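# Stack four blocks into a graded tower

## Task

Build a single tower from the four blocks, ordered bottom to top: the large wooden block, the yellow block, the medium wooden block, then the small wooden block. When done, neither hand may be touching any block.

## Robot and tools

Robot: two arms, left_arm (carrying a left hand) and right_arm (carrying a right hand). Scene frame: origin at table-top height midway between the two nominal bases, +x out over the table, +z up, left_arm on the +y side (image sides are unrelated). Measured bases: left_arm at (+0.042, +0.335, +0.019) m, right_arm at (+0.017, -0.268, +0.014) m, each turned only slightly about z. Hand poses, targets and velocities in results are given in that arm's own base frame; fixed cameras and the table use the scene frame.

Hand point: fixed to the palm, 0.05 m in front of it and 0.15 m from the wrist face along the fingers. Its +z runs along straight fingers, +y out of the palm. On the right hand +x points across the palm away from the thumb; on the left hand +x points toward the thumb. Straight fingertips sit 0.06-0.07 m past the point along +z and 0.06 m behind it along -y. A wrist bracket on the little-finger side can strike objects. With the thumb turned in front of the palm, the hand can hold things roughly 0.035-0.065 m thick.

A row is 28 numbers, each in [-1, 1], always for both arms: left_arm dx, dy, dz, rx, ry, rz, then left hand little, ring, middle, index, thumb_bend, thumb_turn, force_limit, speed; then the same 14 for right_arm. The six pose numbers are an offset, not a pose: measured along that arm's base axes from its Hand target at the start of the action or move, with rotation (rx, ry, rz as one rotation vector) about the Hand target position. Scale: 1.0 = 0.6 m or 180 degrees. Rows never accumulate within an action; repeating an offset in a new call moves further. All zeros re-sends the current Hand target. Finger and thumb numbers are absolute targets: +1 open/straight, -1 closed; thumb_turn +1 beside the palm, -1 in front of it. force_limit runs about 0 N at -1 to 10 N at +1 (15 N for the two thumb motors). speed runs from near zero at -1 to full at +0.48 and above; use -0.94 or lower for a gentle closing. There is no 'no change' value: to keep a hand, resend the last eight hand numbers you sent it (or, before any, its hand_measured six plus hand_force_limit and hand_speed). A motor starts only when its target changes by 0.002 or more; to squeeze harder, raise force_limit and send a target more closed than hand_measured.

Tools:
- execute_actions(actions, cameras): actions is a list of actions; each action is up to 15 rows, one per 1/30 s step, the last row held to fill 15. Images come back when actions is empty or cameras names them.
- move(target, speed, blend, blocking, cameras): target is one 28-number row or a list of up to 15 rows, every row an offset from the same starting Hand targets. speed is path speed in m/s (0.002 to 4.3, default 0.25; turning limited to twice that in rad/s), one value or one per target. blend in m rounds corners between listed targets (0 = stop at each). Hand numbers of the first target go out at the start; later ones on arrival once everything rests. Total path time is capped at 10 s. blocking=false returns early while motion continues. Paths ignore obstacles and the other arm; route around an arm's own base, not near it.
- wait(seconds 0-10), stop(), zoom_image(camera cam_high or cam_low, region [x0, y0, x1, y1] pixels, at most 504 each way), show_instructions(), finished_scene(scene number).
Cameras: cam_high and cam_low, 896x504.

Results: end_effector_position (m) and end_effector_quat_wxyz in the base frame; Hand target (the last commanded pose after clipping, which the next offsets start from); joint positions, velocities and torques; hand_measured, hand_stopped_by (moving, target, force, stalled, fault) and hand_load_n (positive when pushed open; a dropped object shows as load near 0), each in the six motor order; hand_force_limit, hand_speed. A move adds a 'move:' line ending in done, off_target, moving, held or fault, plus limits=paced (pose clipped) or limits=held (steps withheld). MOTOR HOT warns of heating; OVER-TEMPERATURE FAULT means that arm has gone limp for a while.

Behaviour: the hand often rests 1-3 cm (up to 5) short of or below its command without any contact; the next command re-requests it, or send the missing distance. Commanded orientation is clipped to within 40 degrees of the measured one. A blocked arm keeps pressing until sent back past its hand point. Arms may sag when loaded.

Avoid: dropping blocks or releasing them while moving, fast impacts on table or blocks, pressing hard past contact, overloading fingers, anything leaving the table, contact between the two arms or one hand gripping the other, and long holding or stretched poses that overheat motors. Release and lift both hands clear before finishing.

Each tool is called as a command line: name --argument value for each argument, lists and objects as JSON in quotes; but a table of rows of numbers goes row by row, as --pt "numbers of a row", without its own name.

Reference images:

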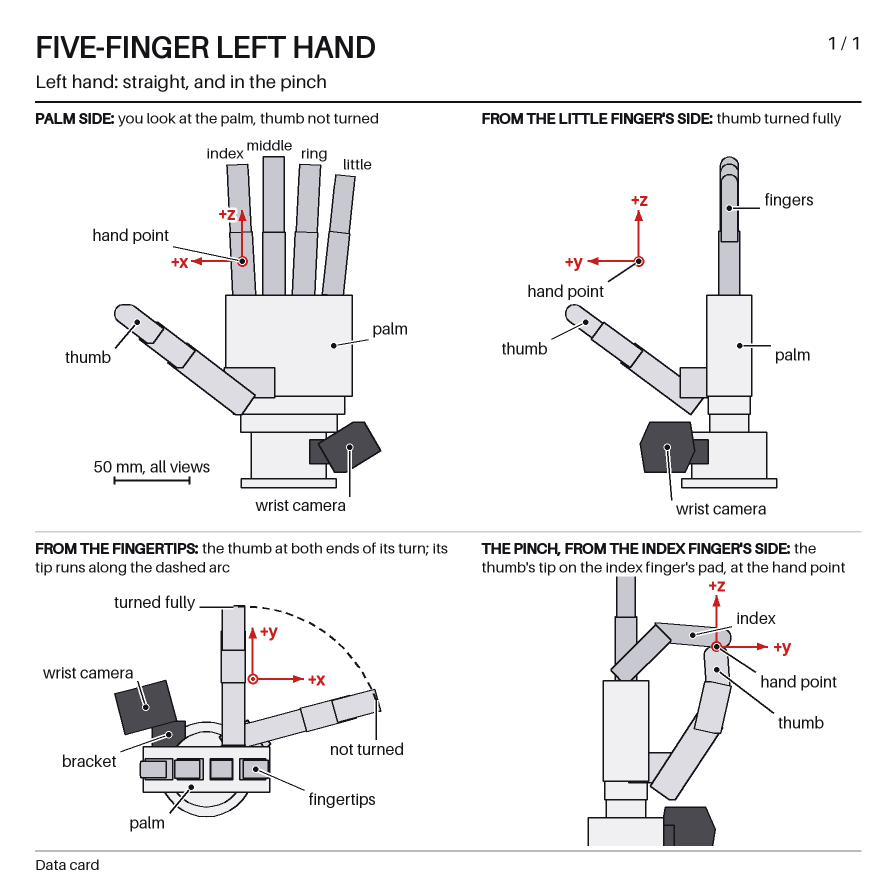

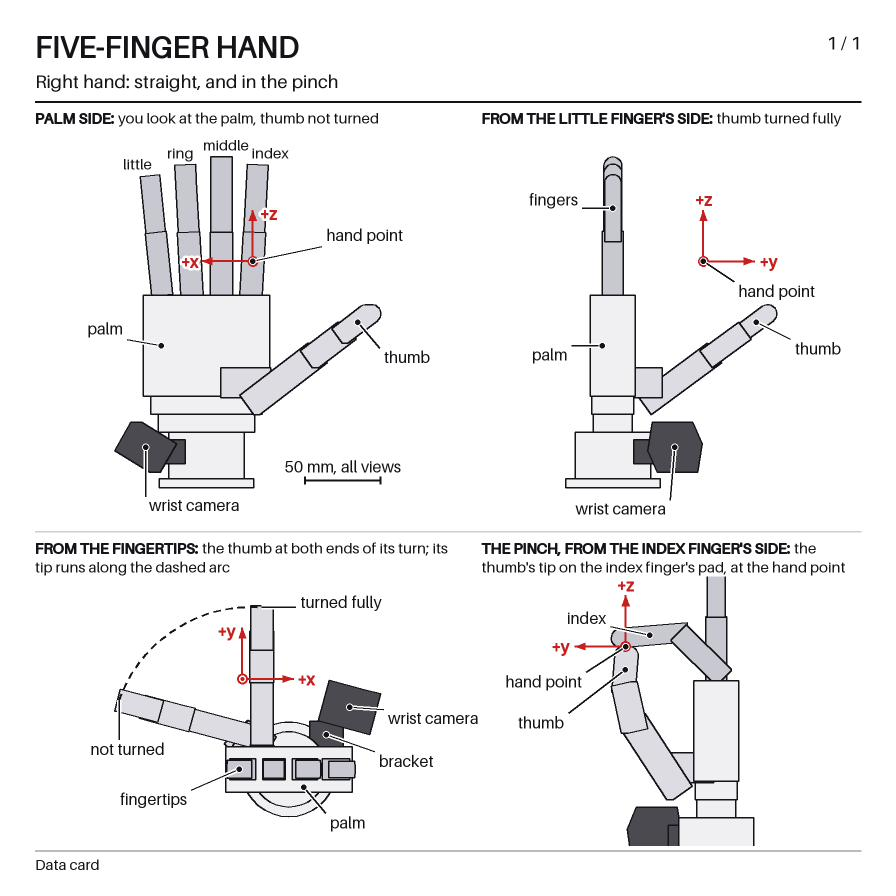

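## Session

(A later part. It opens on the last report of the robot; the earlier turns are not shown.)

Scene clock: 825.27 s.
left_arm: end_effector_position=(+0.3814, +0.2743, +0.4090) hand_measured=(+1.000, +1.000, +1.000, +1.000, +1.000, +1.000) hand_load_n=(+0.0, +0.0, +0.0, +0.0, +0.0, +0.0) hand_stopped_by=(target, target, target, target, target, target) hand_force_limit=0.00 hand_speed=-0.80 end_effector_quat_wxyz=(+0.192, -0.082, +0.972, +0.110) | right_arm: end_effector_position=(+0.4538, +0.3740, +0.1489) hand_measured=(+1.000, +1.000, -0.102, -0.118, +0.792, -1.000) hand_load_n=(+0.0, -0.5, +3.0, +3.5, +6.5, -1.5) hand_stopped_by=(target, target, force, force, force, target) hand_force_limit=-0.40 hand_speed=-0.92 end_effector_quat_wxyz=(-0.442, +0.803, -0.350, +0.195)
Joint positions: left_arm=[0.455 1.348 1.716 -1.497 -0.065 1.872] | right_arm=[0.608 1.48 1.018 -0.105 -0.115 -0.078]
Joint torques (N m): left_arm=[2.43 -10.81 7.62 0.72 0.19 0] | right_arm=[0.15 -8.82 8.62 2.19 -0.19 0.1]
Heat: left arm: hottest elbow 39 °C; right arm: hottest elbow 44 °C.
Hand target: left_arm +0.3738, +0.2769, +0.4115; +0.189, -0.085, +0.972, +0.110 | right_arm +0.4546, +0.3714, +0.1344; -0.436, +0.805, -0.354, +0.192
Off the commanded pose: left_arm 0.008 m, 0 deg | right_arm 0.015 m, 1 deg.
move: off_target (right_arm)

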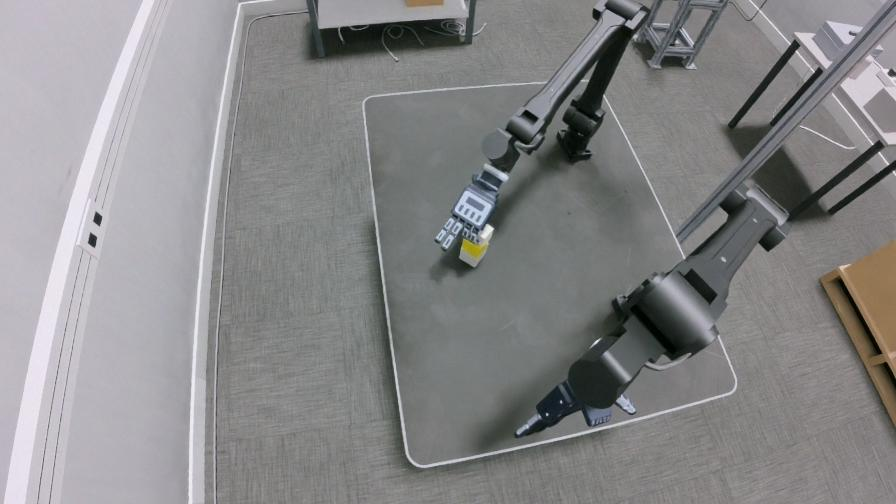

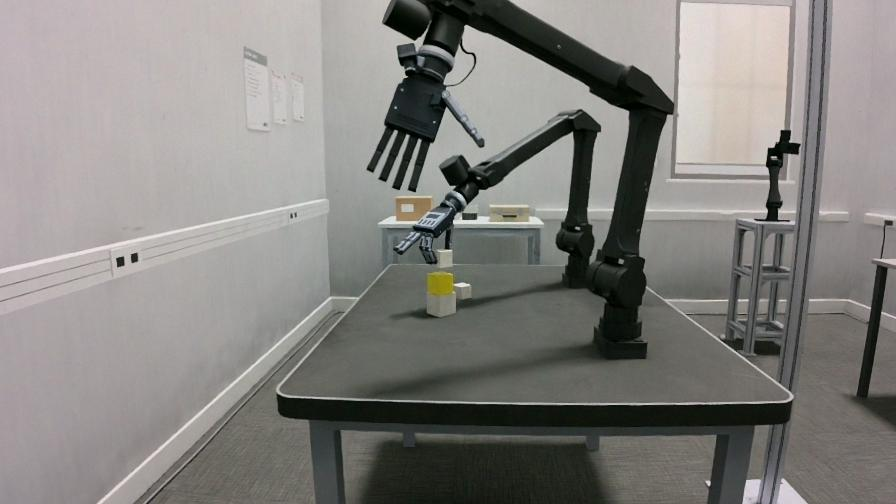

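move --target '[0,0,0,0,0,0,1,1,1,1,1,1,0,-0.8,0.0123,-0.018,0,0,0,0,1,1,-0.4,-0.4,0,-1,-0.4,-0.92]' --speed 0.05 --cameras '["all"]'

zoom_image --camera "cam_high" --region '[460, 220, 500, 260]'

zoom_image --camera "cam_low" --region '[420, 240, 460, 280]'

Scene clock: 883.43 s.
left_arm: end_effector_position=(+0.3814, +0.2743, +0.4090) hand_measured=(+1.000, +1.000, +1.000, +1.000, +1.000, +1.000) hand_load_n=(+0.0, +0.0, +0.0, +0.0, +0.0, +0.0) hand_stopped_by=(target, target, target, target, target, target) hand_force_limit=0.00 hand_speed=-0.80 end_effector_quat_wxyz=(+0.192, -0.082, +0.972, +0.110) | right_arm: end_effector_position=(+0.4595, +0.3660, +0.1495) hand_measured=(+1.000, +1.000, -0.102, -0.118, +0.792, -1.000) hand_load_n=(-0.5, +0.0, +3.5, +3.5, +6.5, -1.5) hand_stopped_by=(target, target, force, force, force, target) hand_force_limit=-0.40 hand_speed=-0.92 end_effector_quat_wxyz=(-0.444, +0.801, -0.352, +0.192)
Joint positions: left_arm=[0.455 1.348 1.716 -1.497 -0.065 1.872] | right_arm=[0.584 1.48 1.018 -0.105 -0.139 -0.082]
Joint torques (N m): left_arm=[2.43 -10.87 7.62 0.69 0.19 0] | right_arm=[-0.15 -8.82 8.68 2.07 -0.21 -0.01]
Heat: left arm: hottest elbow 39 °C; right arm: hottest elbow 43 °C.
Hand target: left_arm +0.3738, +0.2769, +0.4115; +0.189, -0.085, +0.972, +0.110 | right_arm +0.4619, +0.3607, +0.1343; -0.436, +0.805, -0.354, +0.191
Off the commanded pose: left_arm 0.008 m, 0 deg | right_arm 0.016 m, 1 deg.
move: off_target (right_arm)

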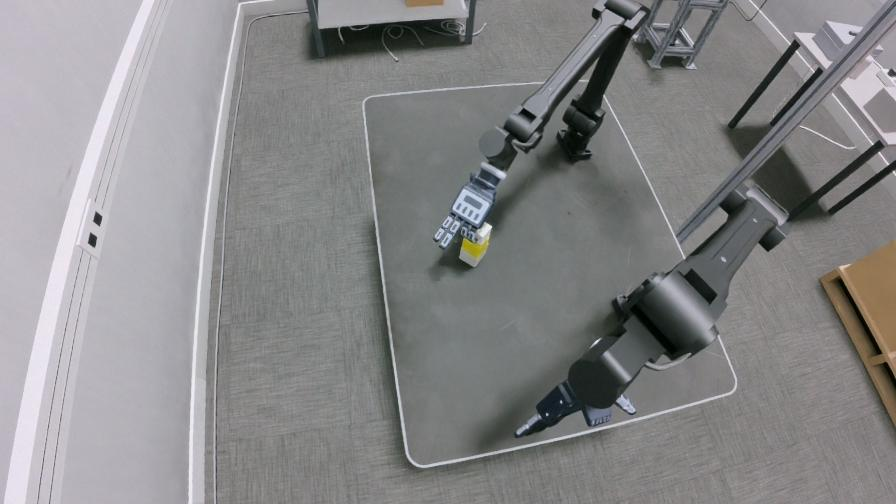

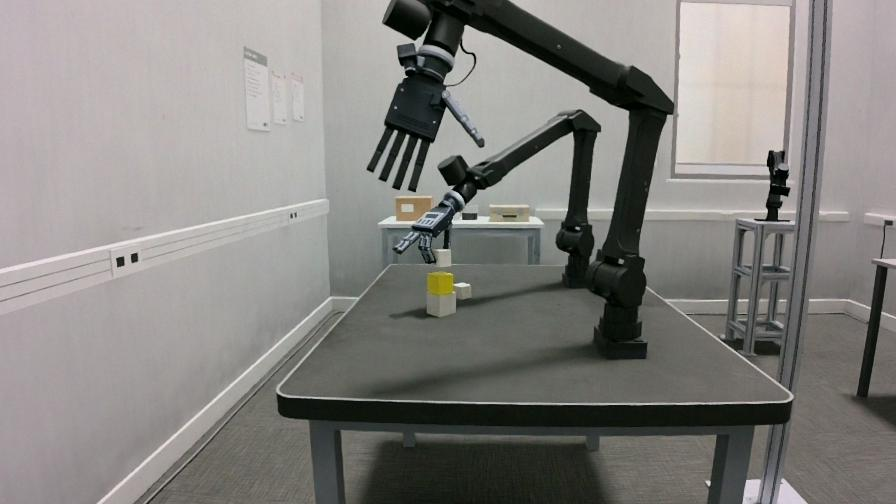

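Scaled by 12.600 from the camera's 896x504 image, which has a finer 1280x720 frame.

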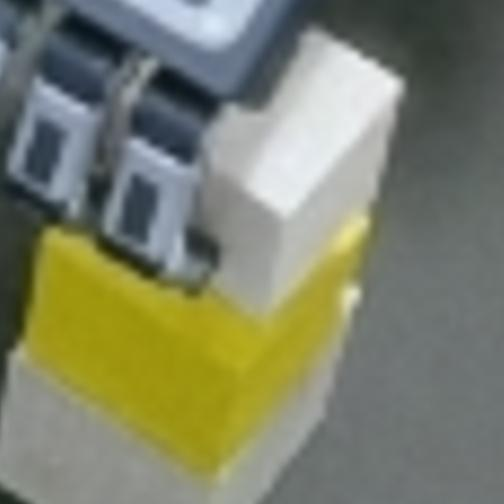

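Scaled by 12.600 from the camera's 896x504 image, which has a finer 1280x720 frame.

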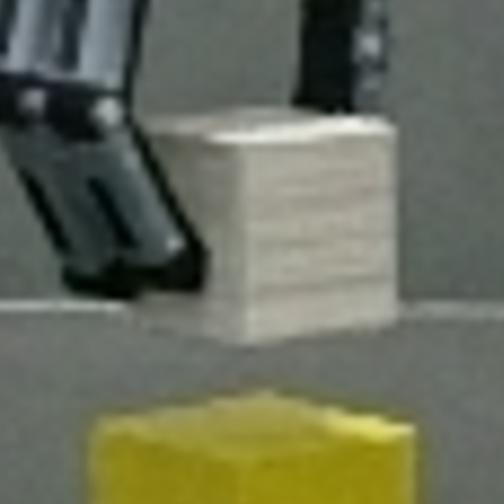

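wait --seconds 0.2 --cameras '["all"]'

zoom_image --camera "cam_high" --region '[460, 220, 500, 260]'

zoom_image --camera "cam_low" --region '[420, 240, 460, 280]'

Scene clock: 910.90 s.
left_arm: end_effector_position=(+0.3814, +0.2743, +0.4090) hand_measured=(+1.000, +1.000, +1.000, +1.000, +1.000, +1.000) hand_load_n=(+0.0, +0.0, -0.5, +0.0, +0.0, +0.0) hand_stopped_by=(target, target, target, target, target, target) hand_force_limit=0.00 hand_speed=-0.80 end_effector_quat_wxyz=(+0.192, -0.082, +0.972, +0.110) | right_arm: end_effector_position=(+0.4595, +0.3659, +0.1495) hand_measured=(+1.000, +1.000, -0.102, -0.118, +0.792, -1.000) hand_load_n=(+0.0, +0.0, +3.0, +3.5, +6.0, -1.5) hand_stopped_by=(target, target, force, force, force, target) hand_force_limit=-0.40 hand_speed=-0.92 end_effector_quat_wxyz=(-0.444, +0.801, -0.352, +0.192)
Joint positions: left_arm=[0.455 1.348 1.716 -1.497 -0.065 1.872] | right_arm=[0.584 1.48 1.018 -0.105 -0.139 -0.082]
Joint torques (N m): left_arm=[2.49 -10.87 7.64 0.69 0.18 -0.01] | right_arm=[-0.15 -8.76 8.65 2.04 -0.2 0]
Heat: left arm: hottest elbow 39 °C; right arm: hottest elbow 43 °C.
Hand target: left_arm +0.3738, +0.2769, +0.4115; +0.189, -0.085, +0.972, +0.110 | right_arm +0.4620, +0.3607, +0.1343; -0.436, +0.805, -0.354, +0.191
Off the commanded pose: left_arm 0.008 m, 0 deg | right_arm 0.016 m, 1 deg.
wait: 0.20 s; at rest from the start

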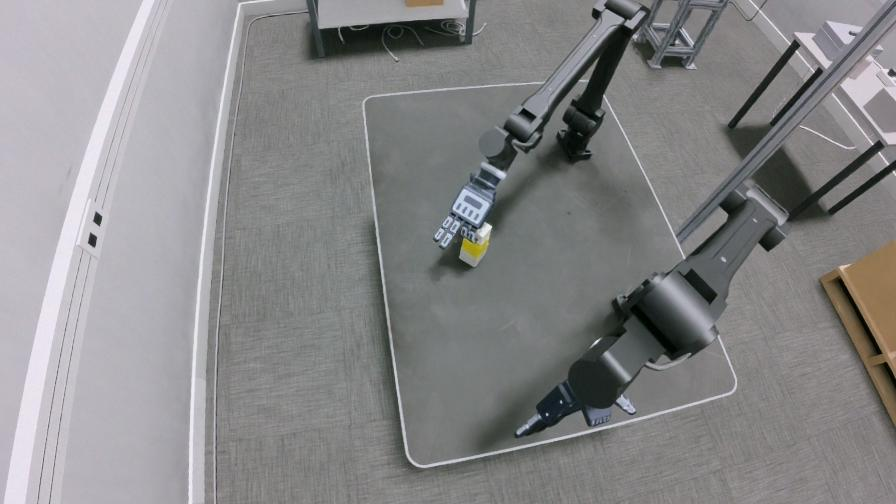

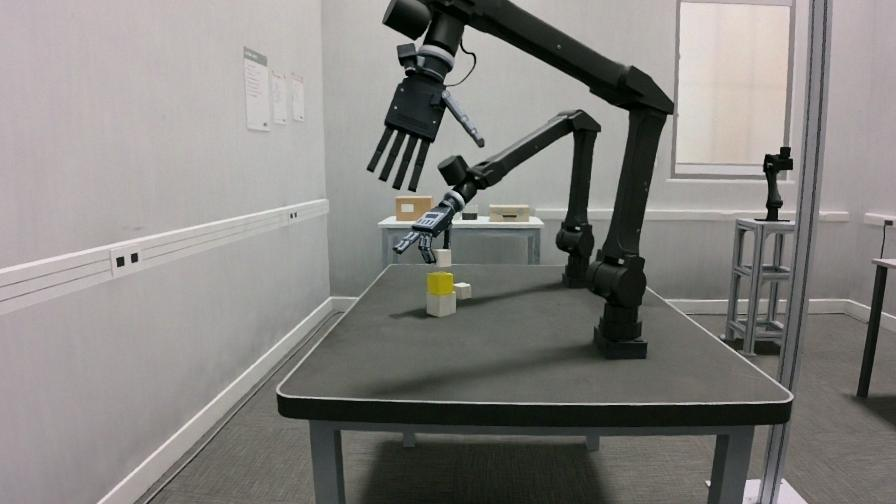

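Scaled by 12.600 from the camera's 896x504 image, which has a finer 1280x720 frame.

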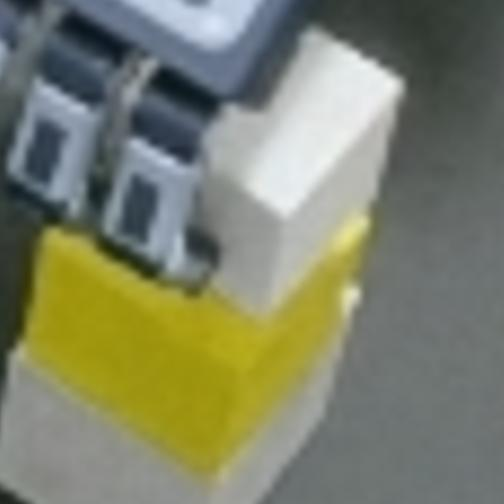

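Scaled by 12.600 from the camera's 896x504 image, which has a finer 1280x720 frame.

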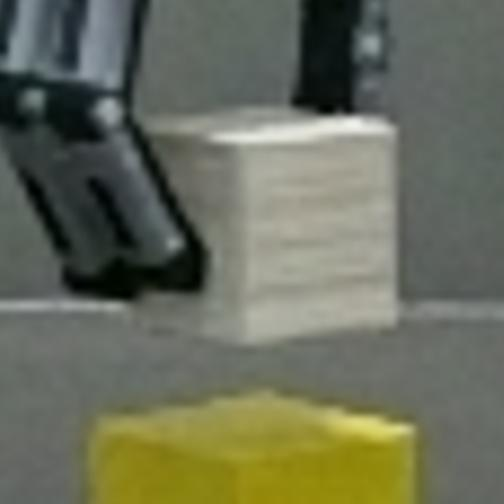

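zoom_image --camera "cam_high" --region '[476, 224, 496, 244]'

zoom_image --camera "cam_high" --region '[472, 236, 492, 256]'

zoom_image --camera "cam_low" --region '[424, 258, 456, 290]'

Scaled by 25.200 from the camera's 896x504 image, which has a finer 1280x720 frame.

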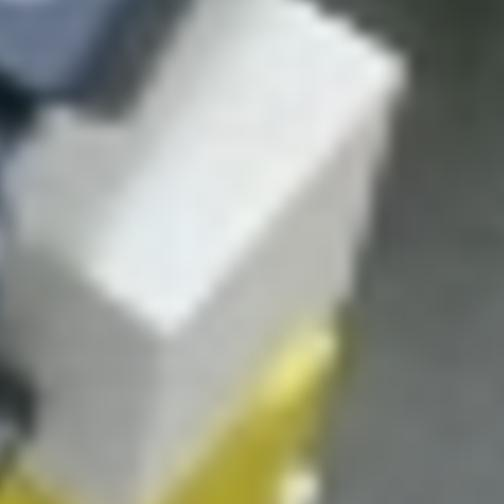

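Scaled by 25.200 from the camera's 896x504 image, which has a finer 1280x720 frame.

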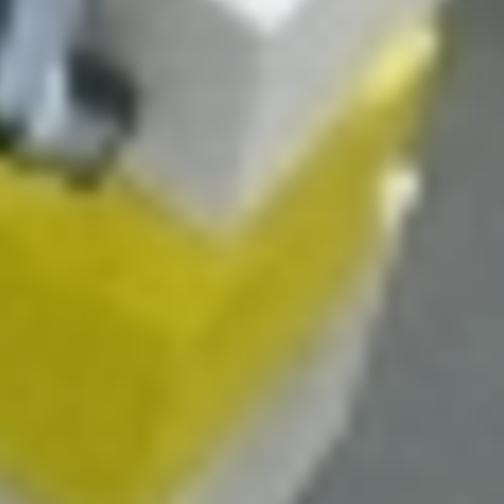

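Scaled by 15.750 from the camera's 896x504 image, which has a finer 1280x720 frame.

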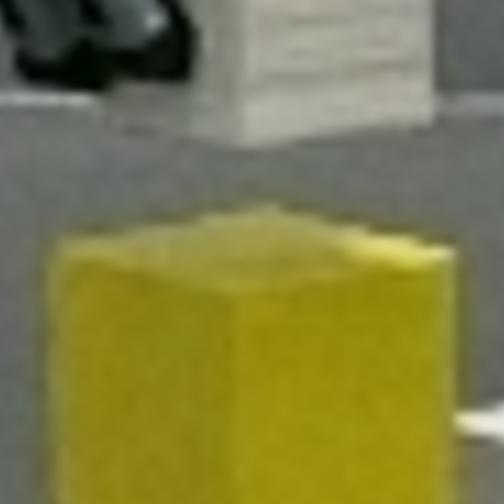

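move --target '[0,0,0,0,0,0,1,1,1,1,1,1,0,-0.8,0.0017,-0.0133,-0.012,0,0,0,1,1,-0.4,-0.4,0,-1,-0.4,-0.92]' --speed 0.05 --cameras '["all"]'

zoom_image --camera "cam_high" --region '[466, 222, 494, 250]'

zoom_image --camera "cam_high" --region '[472, 236, 492, 256]'

zoom_image --camera "cam_low" --region '[424, 258, 456, 290]'

Scene clock: 961.80 s.
left_arm: end_effector_position=(+0.3814, +0.2743, +0.4090) hand_measured=(+1.000, +1.000, +1.000, +1.000, +1.000, +1.000) hand_load_n=(+0.0, +0.0, +0.0, +0.0, +0.0, +0.0) hand_stopped_by=(target, target, target, target, target, target) hand_force_limit=0.00 hand_speed=-0.80 end_effector_quat_wxyz=(+0.192, -0.082, +0.972, +0.110) | right_arm: end_effector_position=(+0.4606, +0.3587, +0.1436) hand_measured=(+1.000, +1.000, -0.102, -0.118, +0.792, -1.000) hand_load_n=(-0.5, +0.0, +3.0, +3.5, +6.0, -1.0) hand_stopped_by=(target, target, force, force, force, target) hand_force_limit=-0.40 hand_speed=-0.92 end_effector_quat_wxyz=(-0.444, +0.801, -0.352, +0.192)
Joint positions: left_arm=[0.455 1.348 1.716 -1.497 -0.065 1.872] | right_arm=[0.569 1.48 1 -0.088 -0.152 -0.091]
Joint torques (N m): left_arm=[2.43 -10.87 7.64 0.72 0.19 0] | right_arm=[-0.21 -8.59 8.43 2.19 -0.21 0.01]
Heat: left arm: hottest elbow 38 °C; right arm: hottest elbow 43 °C.
Hand target: left_arm +0.3738, +0.2769, +0.4115; +0.189, -0.085, +0.972, +0.110 | right_arm +0.4629, +0.3527, +0.1271; -0.437, +0.805, -0.354, +0.191
Off the commanded pose: left_arm 0.008 m, 0 deg | right_arm 0.018 m, 1 deg.
move: off_target (right_arm)

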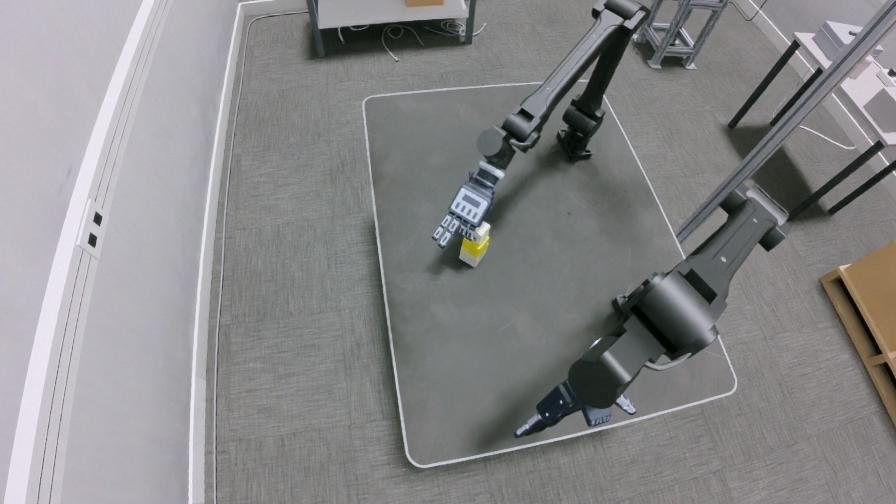

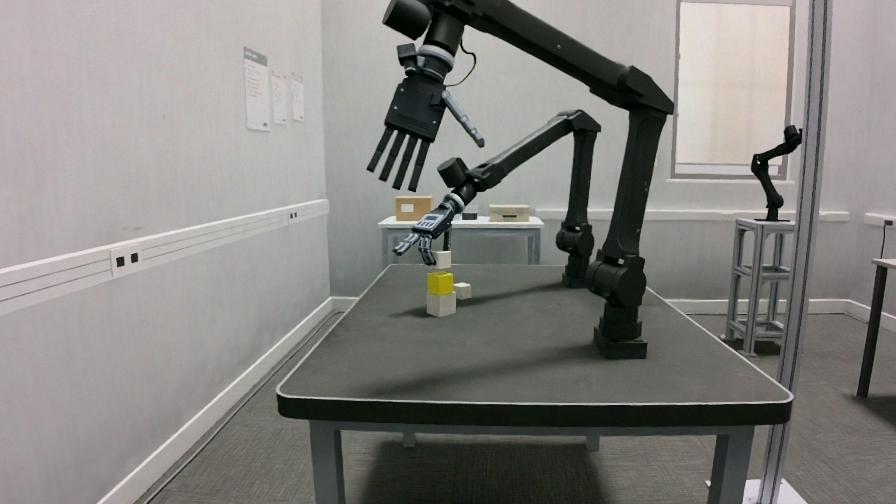

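Scaled by 18.000 from the camera's 896x504 image, which has a finer 1280x720 frame.

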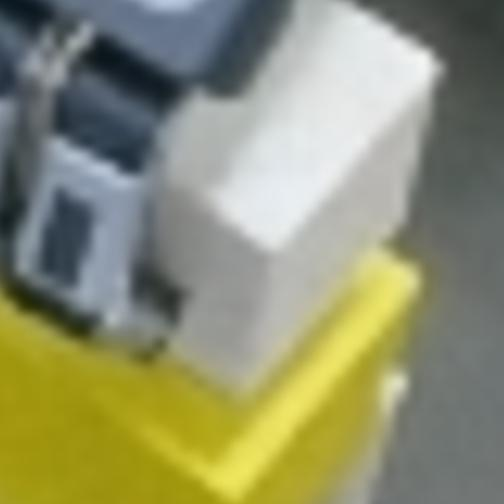

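Scaled by 25.200 from the camera's 896x504 image, which has a finer 1280x720 frame.

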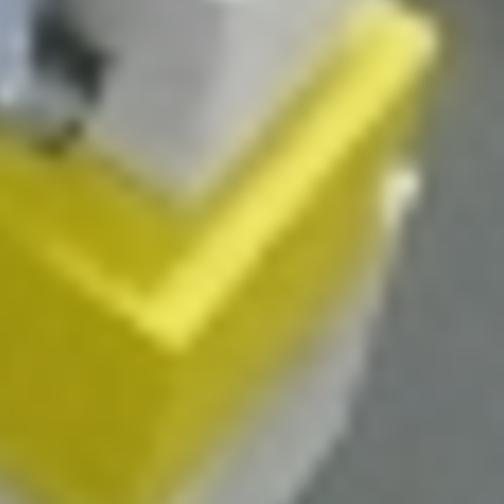

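Scaled by 15.750 from the camera's 896x504 image, which has a finer 1280x720 frame.

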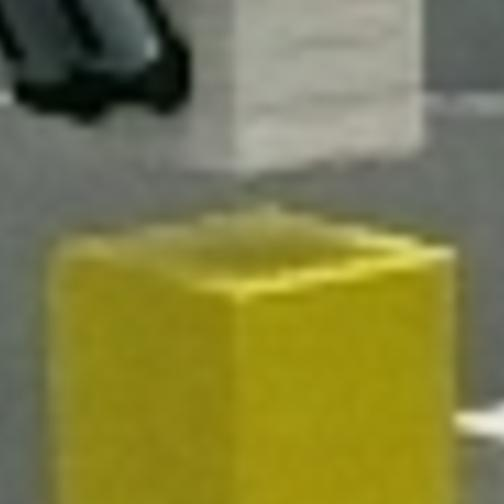

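move --target '[0,0,0,0,0,0,1,1,1,1,1,1,0,-0.8,0,0,-0.0217,0,0,0,1,1,-0.4,-0.4,0,-1,-0.4,-0.92]' --speed 0.03 --cameras '["all"]'

zoom_image --camera "cam_high" --region '[466, 222, 494, 250]'

zoom_image --camera "cam_low" --region '[424, 258, 456, 290]'

Scene clock: 990.57 s.
left_arm: end_effector_position=(+0.3814, +0.2743, +0.4090) hand_measured=(+1.000, +1.000, +1.000, +1.000, +1.000, +1.000) hand_load_n=(+0.0, +0.0, +0.0, +0.0, +0.0, +0.0) hand_stopped_by=(target, target, target, target, target, target) hand_force_limit=0.00 hand_speed=-0.80 end_effector_quat_wxyz=(+0.192, -0.082, +0.972, +0.110) | right_arm: end_effector_position=(+0.4606, +0.3586, +0.1292) hand_measured=(+1.000, +1.000, -0.102, -0.118, +0.792, -1.000) hand_load_n=(+0.0, +0.0, +3.0, +3.5, +6.0, -1.5) hand_stopped_by=(target, target, force, force, force, target) hand_force_limit=-0.40 hand_speed=-0.92 end_effector_quat_wxyz=(-0.443, +0.802, -0.352, +0.192)
Joint positions: left_arm=[0.455 1.348 1.716 -1.497 -0.065 1.872] | right_arm=[0.569 1.5 0.981 -0.051 -0.152 -0.091]
Joint torques (N m): left_arm=[2.43 -10.7 7.64 0.73 0.19 -0.01] | right_arm=[-0.15 -8.94 8.36 2.06 -0.2 0]
Heat: left arm: hottest elbow 38 °C; right arm: hottest elbow 42 °C.
Hand target: left_arm +0.3738, +0.2769, +0.4115; +0.189, -0.085, +0.972, +0.110 | right_arm +0.4629, +0.3526, +0.1139; -0.436, +0.805, -0.354, +0.191
Off the commanded pose: left_arm 0.008 m, 0 deg | right_arm 0.016 m, 1 deg.
move: off_target (right_arm)

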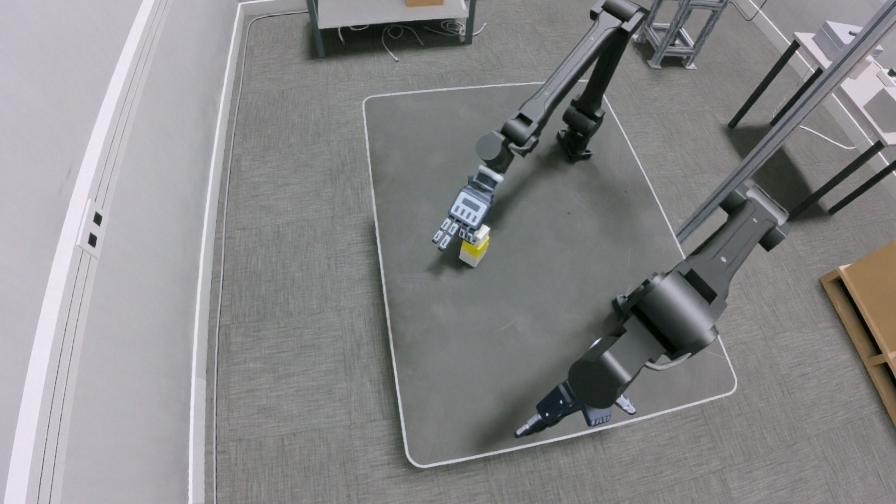

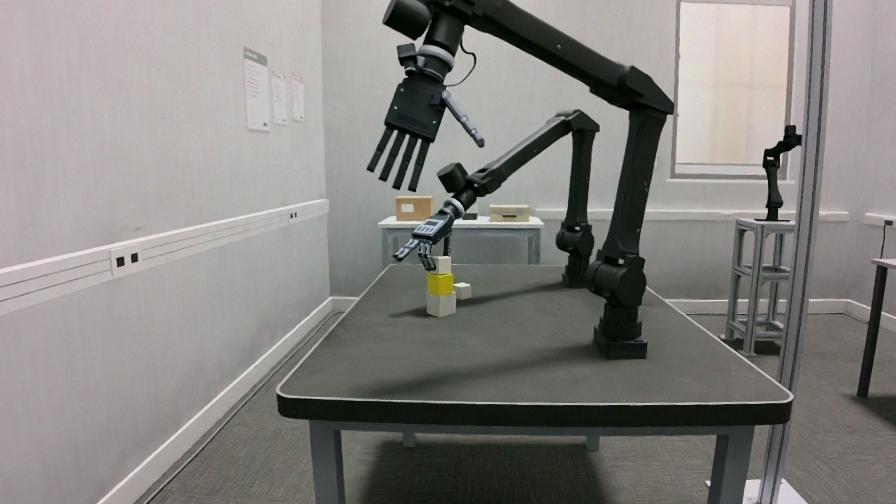

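Scaled by 18.000 from the camera's 896x504 image, which has a finer 1280x720 frame.

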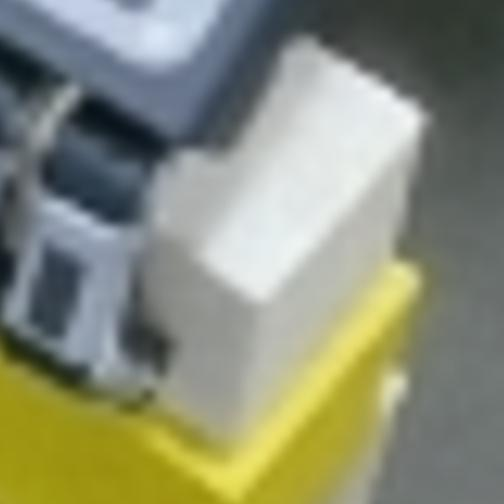

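Scaled by 15.750 from the camera's 896x504 image, which has a finer 1280x720 frame.

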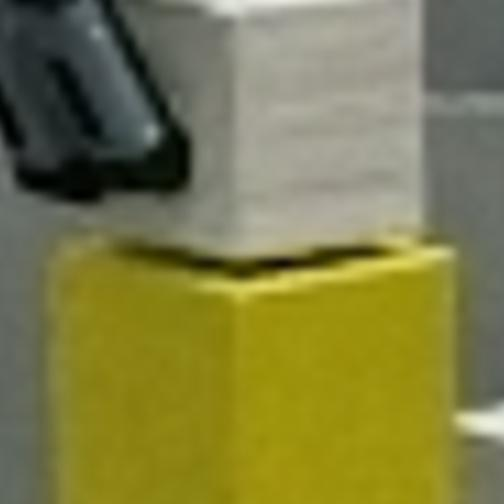

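move --target '[0,0,0,0,0,0,1,1,1,1,1,1,0,-0.8,0,0,-0.0075,0,0,0,1,1,-0.4,-0.4,0,-1,-0.4,-0.92]' --speed 0.02 --cameras '["all"]'

zoom_image --camera "cam_high" --region '[466, 222, 494, 250]'

zoom_image --camera "cam_low" --region '[424, 258, 456, 290]'

Scene clock: 999.30 s.
left_arm: end_effector_position=(+0.3814, +0.2743, +0.4090) hand_measured=(+1.000, +1.000, +1.000, +1.000, +1.000, +1.000) hand_load_n=(+0.0, +0.0, +0.0, +0.0, +0.0, +0.0) hand_stopped_by=(target, target, target, target, target, target) hand_force_limit=0.00 hand_speed=-0.80 end_effector_quat_wxyz=(+0.192, -0.082, +0.972, +0.110) | right_arm: end_effector_position=(+0.4626, +0.3599, +0.1287) hand_measured=(+1.000, +1.000, -0.102, -0.118, +0.792, -1.000) hand_load_n=(+0.0, +0.0, +3.0, +3.5, +6.0, -1.5) hand_stopped_by=(target, target, force, force, force, target) hand_force_limit=-0.40 hand_speed=-0.92 end_effector_quat_wxyz=(-0.446, +0.800, -0.351, +0.193)
Joint positions: left_arm=[0.455 1.348 1.716 -1.497 -0.065 1.872] | right_arm=[0.569 1.505 0.981 -0.039 -0.152 -0.091]
Joint torques (N m): left_arm=[2.49 -10.75 7.61 0.72 0.19 -0.01] | right_arm=[-0.21 -8.82 7.87 2.19 -0.2 0.01]
Heat: left arm: hottest elbow 38 °C; right arm: hottest elbow 42 °C.
Hand target: left_arm +0.3738, +0.2769, +0.4115; +0.189, -0.085, +0.972, +0.110 | right_arm +0.4629, +0.3526, +0.1095; -0.436, +0.805, -0.354, +0.191
Off the commanded pose: left_arm 0.008 m, 0 deg | right_arm 0.021 m, 1 deg.
move: off_target (right_arm)

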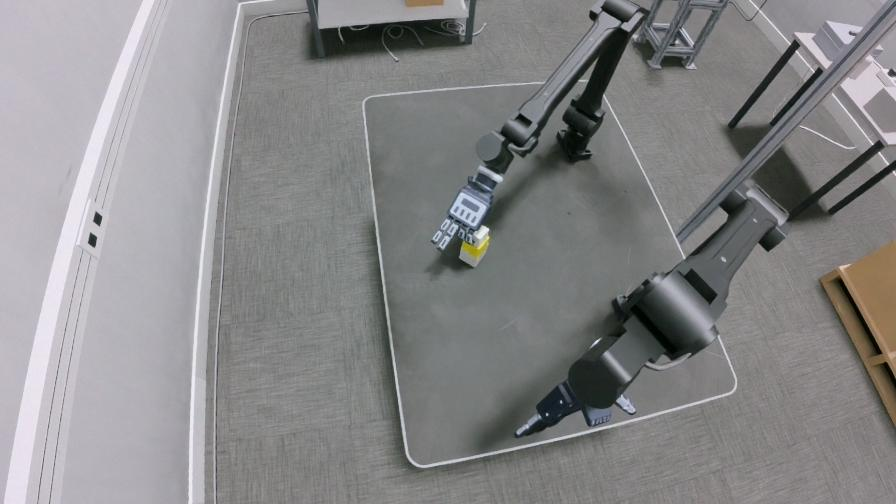

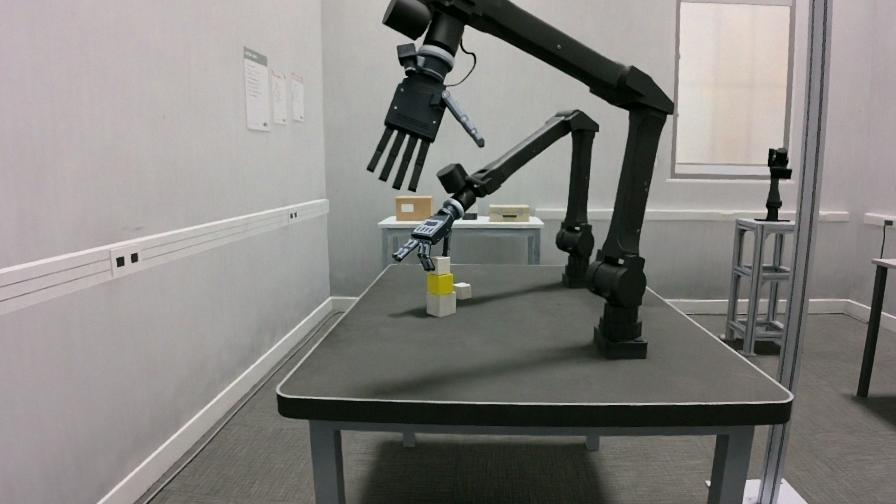

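Scaled by 18.000 from the camera's 896x504 image, which has a finer 1280x720 frame.

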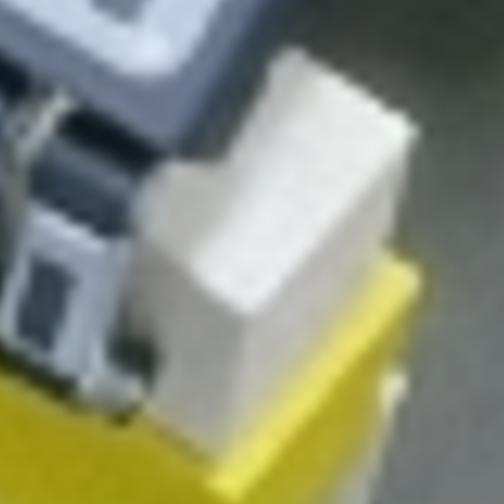

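Scaled by 15.750 from the camera's 896x504 image, which has a finer 1280x720 frame.

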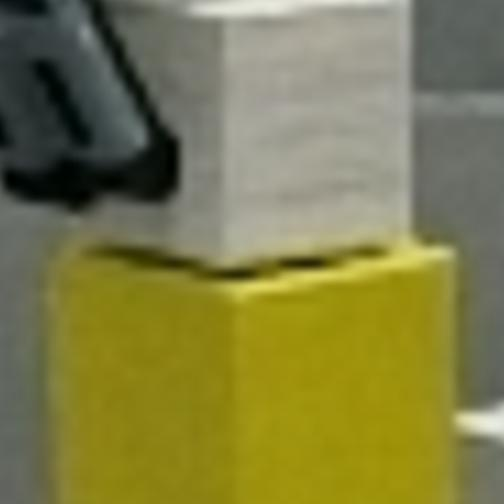

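move --target '[0,0,0,0,0,0,1,1,1,1,1,1,0,-0.8,-0.005,-0.0035,0.01,0,0,0,1,1,-0.4,-0.4,0,-1,-0.4,-0.92]' --speed 0.02 --cameras '["all"]'

zoom_image --camera "cam_high" --region '[466, 222, 494, 250]'

zoom_image --camera "cam_low" --region '[424, 258, 456, 290]'

Scene clock: 1008.33 s.
left_arm: end_effector_position=(+0.3814, +0.2743, +0.4090) hand_measured=(+1.000, +1.000, +1.000, +1.000, +1.000, +1.000) hand_load_n=(+0.0, +0.0, +0.0, +0.0, +0.0, +0.0) hand_stopped_by=(target, target, target, target, target, target) hand_force_limit=0.00 hand_speed=-0.80 end_effector_quat_wxyz=(+0.192, -0.082, +0.972, +0.110) | right_arm: end_effector_position=(+0.4615, +0.3593, +0.1270) hand_measured=(+1.000, +1.000, -0.102, -0.118, +0.792, -1.000) hand_load_n=(+0.0, -0.5, +3.0, +3.5, +6.0, -2.0) hand_stopped_by=(target, target, force, force, force, target) hand_force_limit=-0.40 hand_speed=-0.92 end_effector_quat_wxyz=(-0.445, +0.801, -0.351, +0.192)
Joint positions: left_arm=[0.455 1.348 1.716 -1.497 -0.065 1.872] | right_arm=[0.569 1.505 0.977 -0.039 -0.153 -0.091]
Joint torques (N m): left_arm=[2.32 -10.75 7.62 0.72 0.19 -0.01] | right_arm=[-0.21 -9.99 8.02 1.62 -0.2 0]
Heat: left arm: hottest elbow 38 °C; right arm: hottest elbow 42 °C.
Hand target: left_arm +0.3738, +0.2769, +0.4115; +0.189, -0.085, +0.972, +0.110 | right_arm +0.4599, +0.3505, +0.1155; -0.436, +0.805, -0.354, +0.191
Off the commanded pose: left_arm 0.008 m, 0 deg | right_arm 0.015 m, 1 deg.
move: off_target (right_arm)

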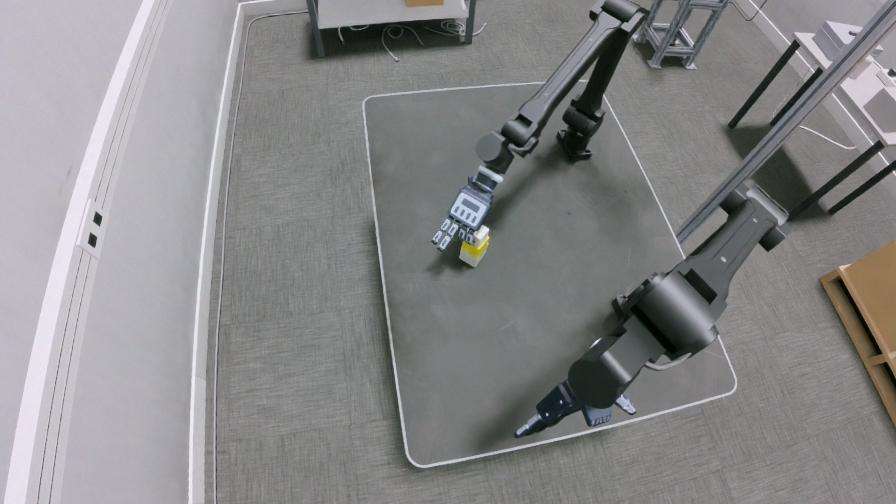

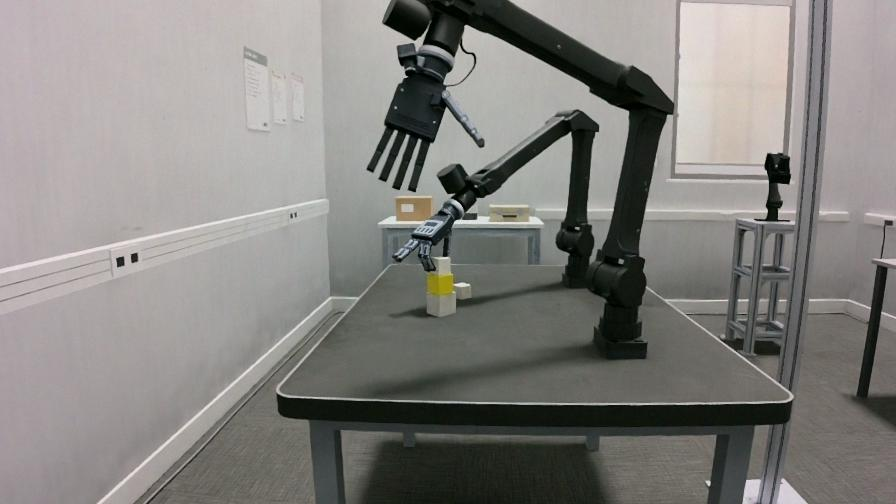

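Scaled by 18.000 from the camera's 896x504 image, which has a finer 1280x720 frame.

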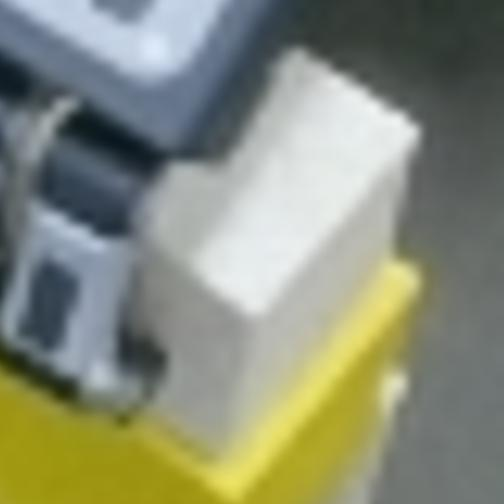

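Scaled by 15.750 from the camera's 896x504 image, which has a finer 1280x720 frame.

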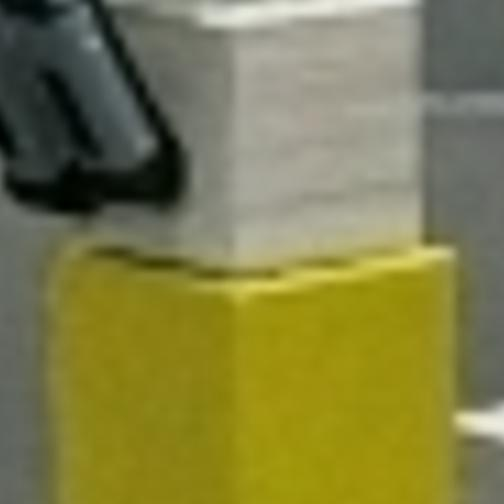

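move --pt "0 0 0 0 0 0 1 1 1 1 1 1 0 -0.8 0 0 0 0 0 0 1 1 1 1 1 -1 -0.4 -0.7" --pt "0 0 0 0 0 0 1 1 1 1 1 1 0 -0.8 0 0 0.2 0 0 0 1 1 1 1 1 -1 -0.4 -0.7" --speed '[0.05,0.08]' --cameras '["all"]'

zoom_image --camera "cam_high" --region '[440, 210, 510, 280]'

zoom_image --camera "cam_low" --region '[410, 240, 490, 320]'

Scene clock: 1022.97 s.
left_arm: end_effector_position=(+0.3814, +0.2743, +0.4090) hand_measured=(+1.000, +1.000, +1.000, +1.000, +1.000, +1.000) hand_load_n=(+0.0, +0.0, +0.0, +0.0, +0.0, +0.0) hand_stopped_by=(target, target, target, target, target, target) hand_force_limit=0.00 hand_speed=-0.80 end_effector_quat_wxyz=(+0.192, -0.082, +0.972, +0.110) | right_arm: end_effector_position=(+0.4402, +0.3458, +0.1971) hand_measured=(+1.000, +1.000, +1.000, +1.000, +1.000, -1.000) hand_load_n=(-0.5, +0.0, +0.0, +0.0, +0.0, +0.0) hand_stopped_by=(target, target, target, target, target, target) hand_force_limit=-0.40 hand_speed=-0.70 end_effector_quat_wxyz=(-0.414, +0.817, -0.362, +0.172)
Joint positions: left_arm=[0.455 1.348 1.716 -1.497 -0.065 1.872] | right_arm=[0.569 1.39 1.098 -0.358 -0.153 -0.091]
Joint torques (N m): left_arm=[2.32 -10.75 7.64 0.73 0.19 -0.01] | right_arm=[-0.26 -10.17 15.1 1.1 -0.17 0.01]
Heat: left arm: hottest elbow 38 °C; right arm: hottest elbow 42 °C.
Hand target: left_arm +0.3738, +0.2769, +0.4115; +0.189, -0.085, +0.972, +0.110 | right_arm +0.4599, +0.3506, +0.2355; -0.436, +0.805, -0.354, +0.191
Off the commanded pose: left_arm 0.008 m, 0 deg | right_arm 0.043 m, 4 deg.
move: off_target (right_arm)

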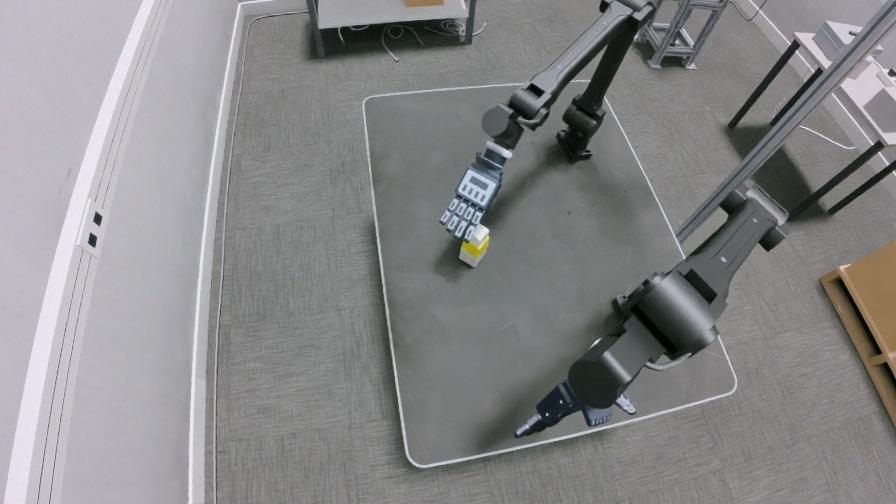

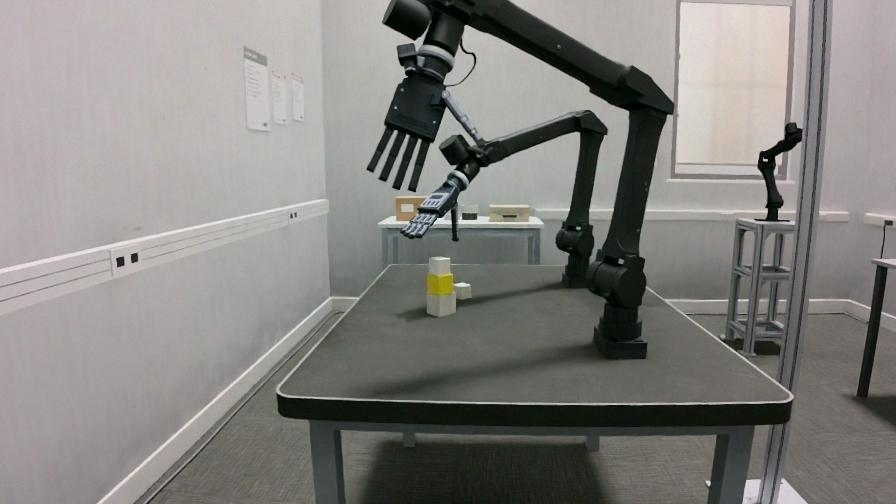

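Scaled by 7.200 from the camera's 896x504 image, which has a finer 1280x720 frame.

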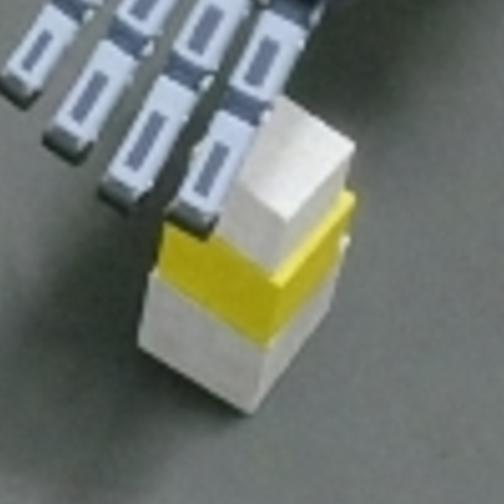

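Scaled by 6.300 from the camera's 896x504 image, which has a finer 1280x720 frame.

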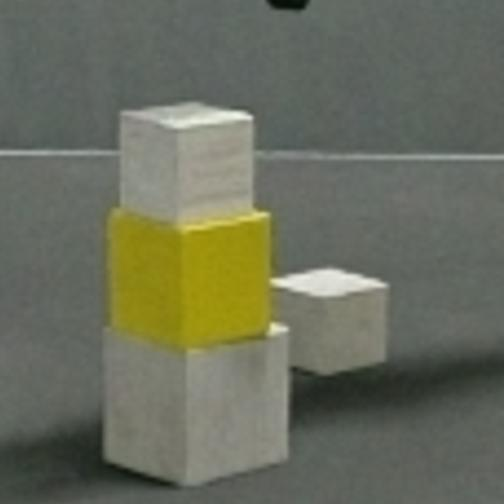

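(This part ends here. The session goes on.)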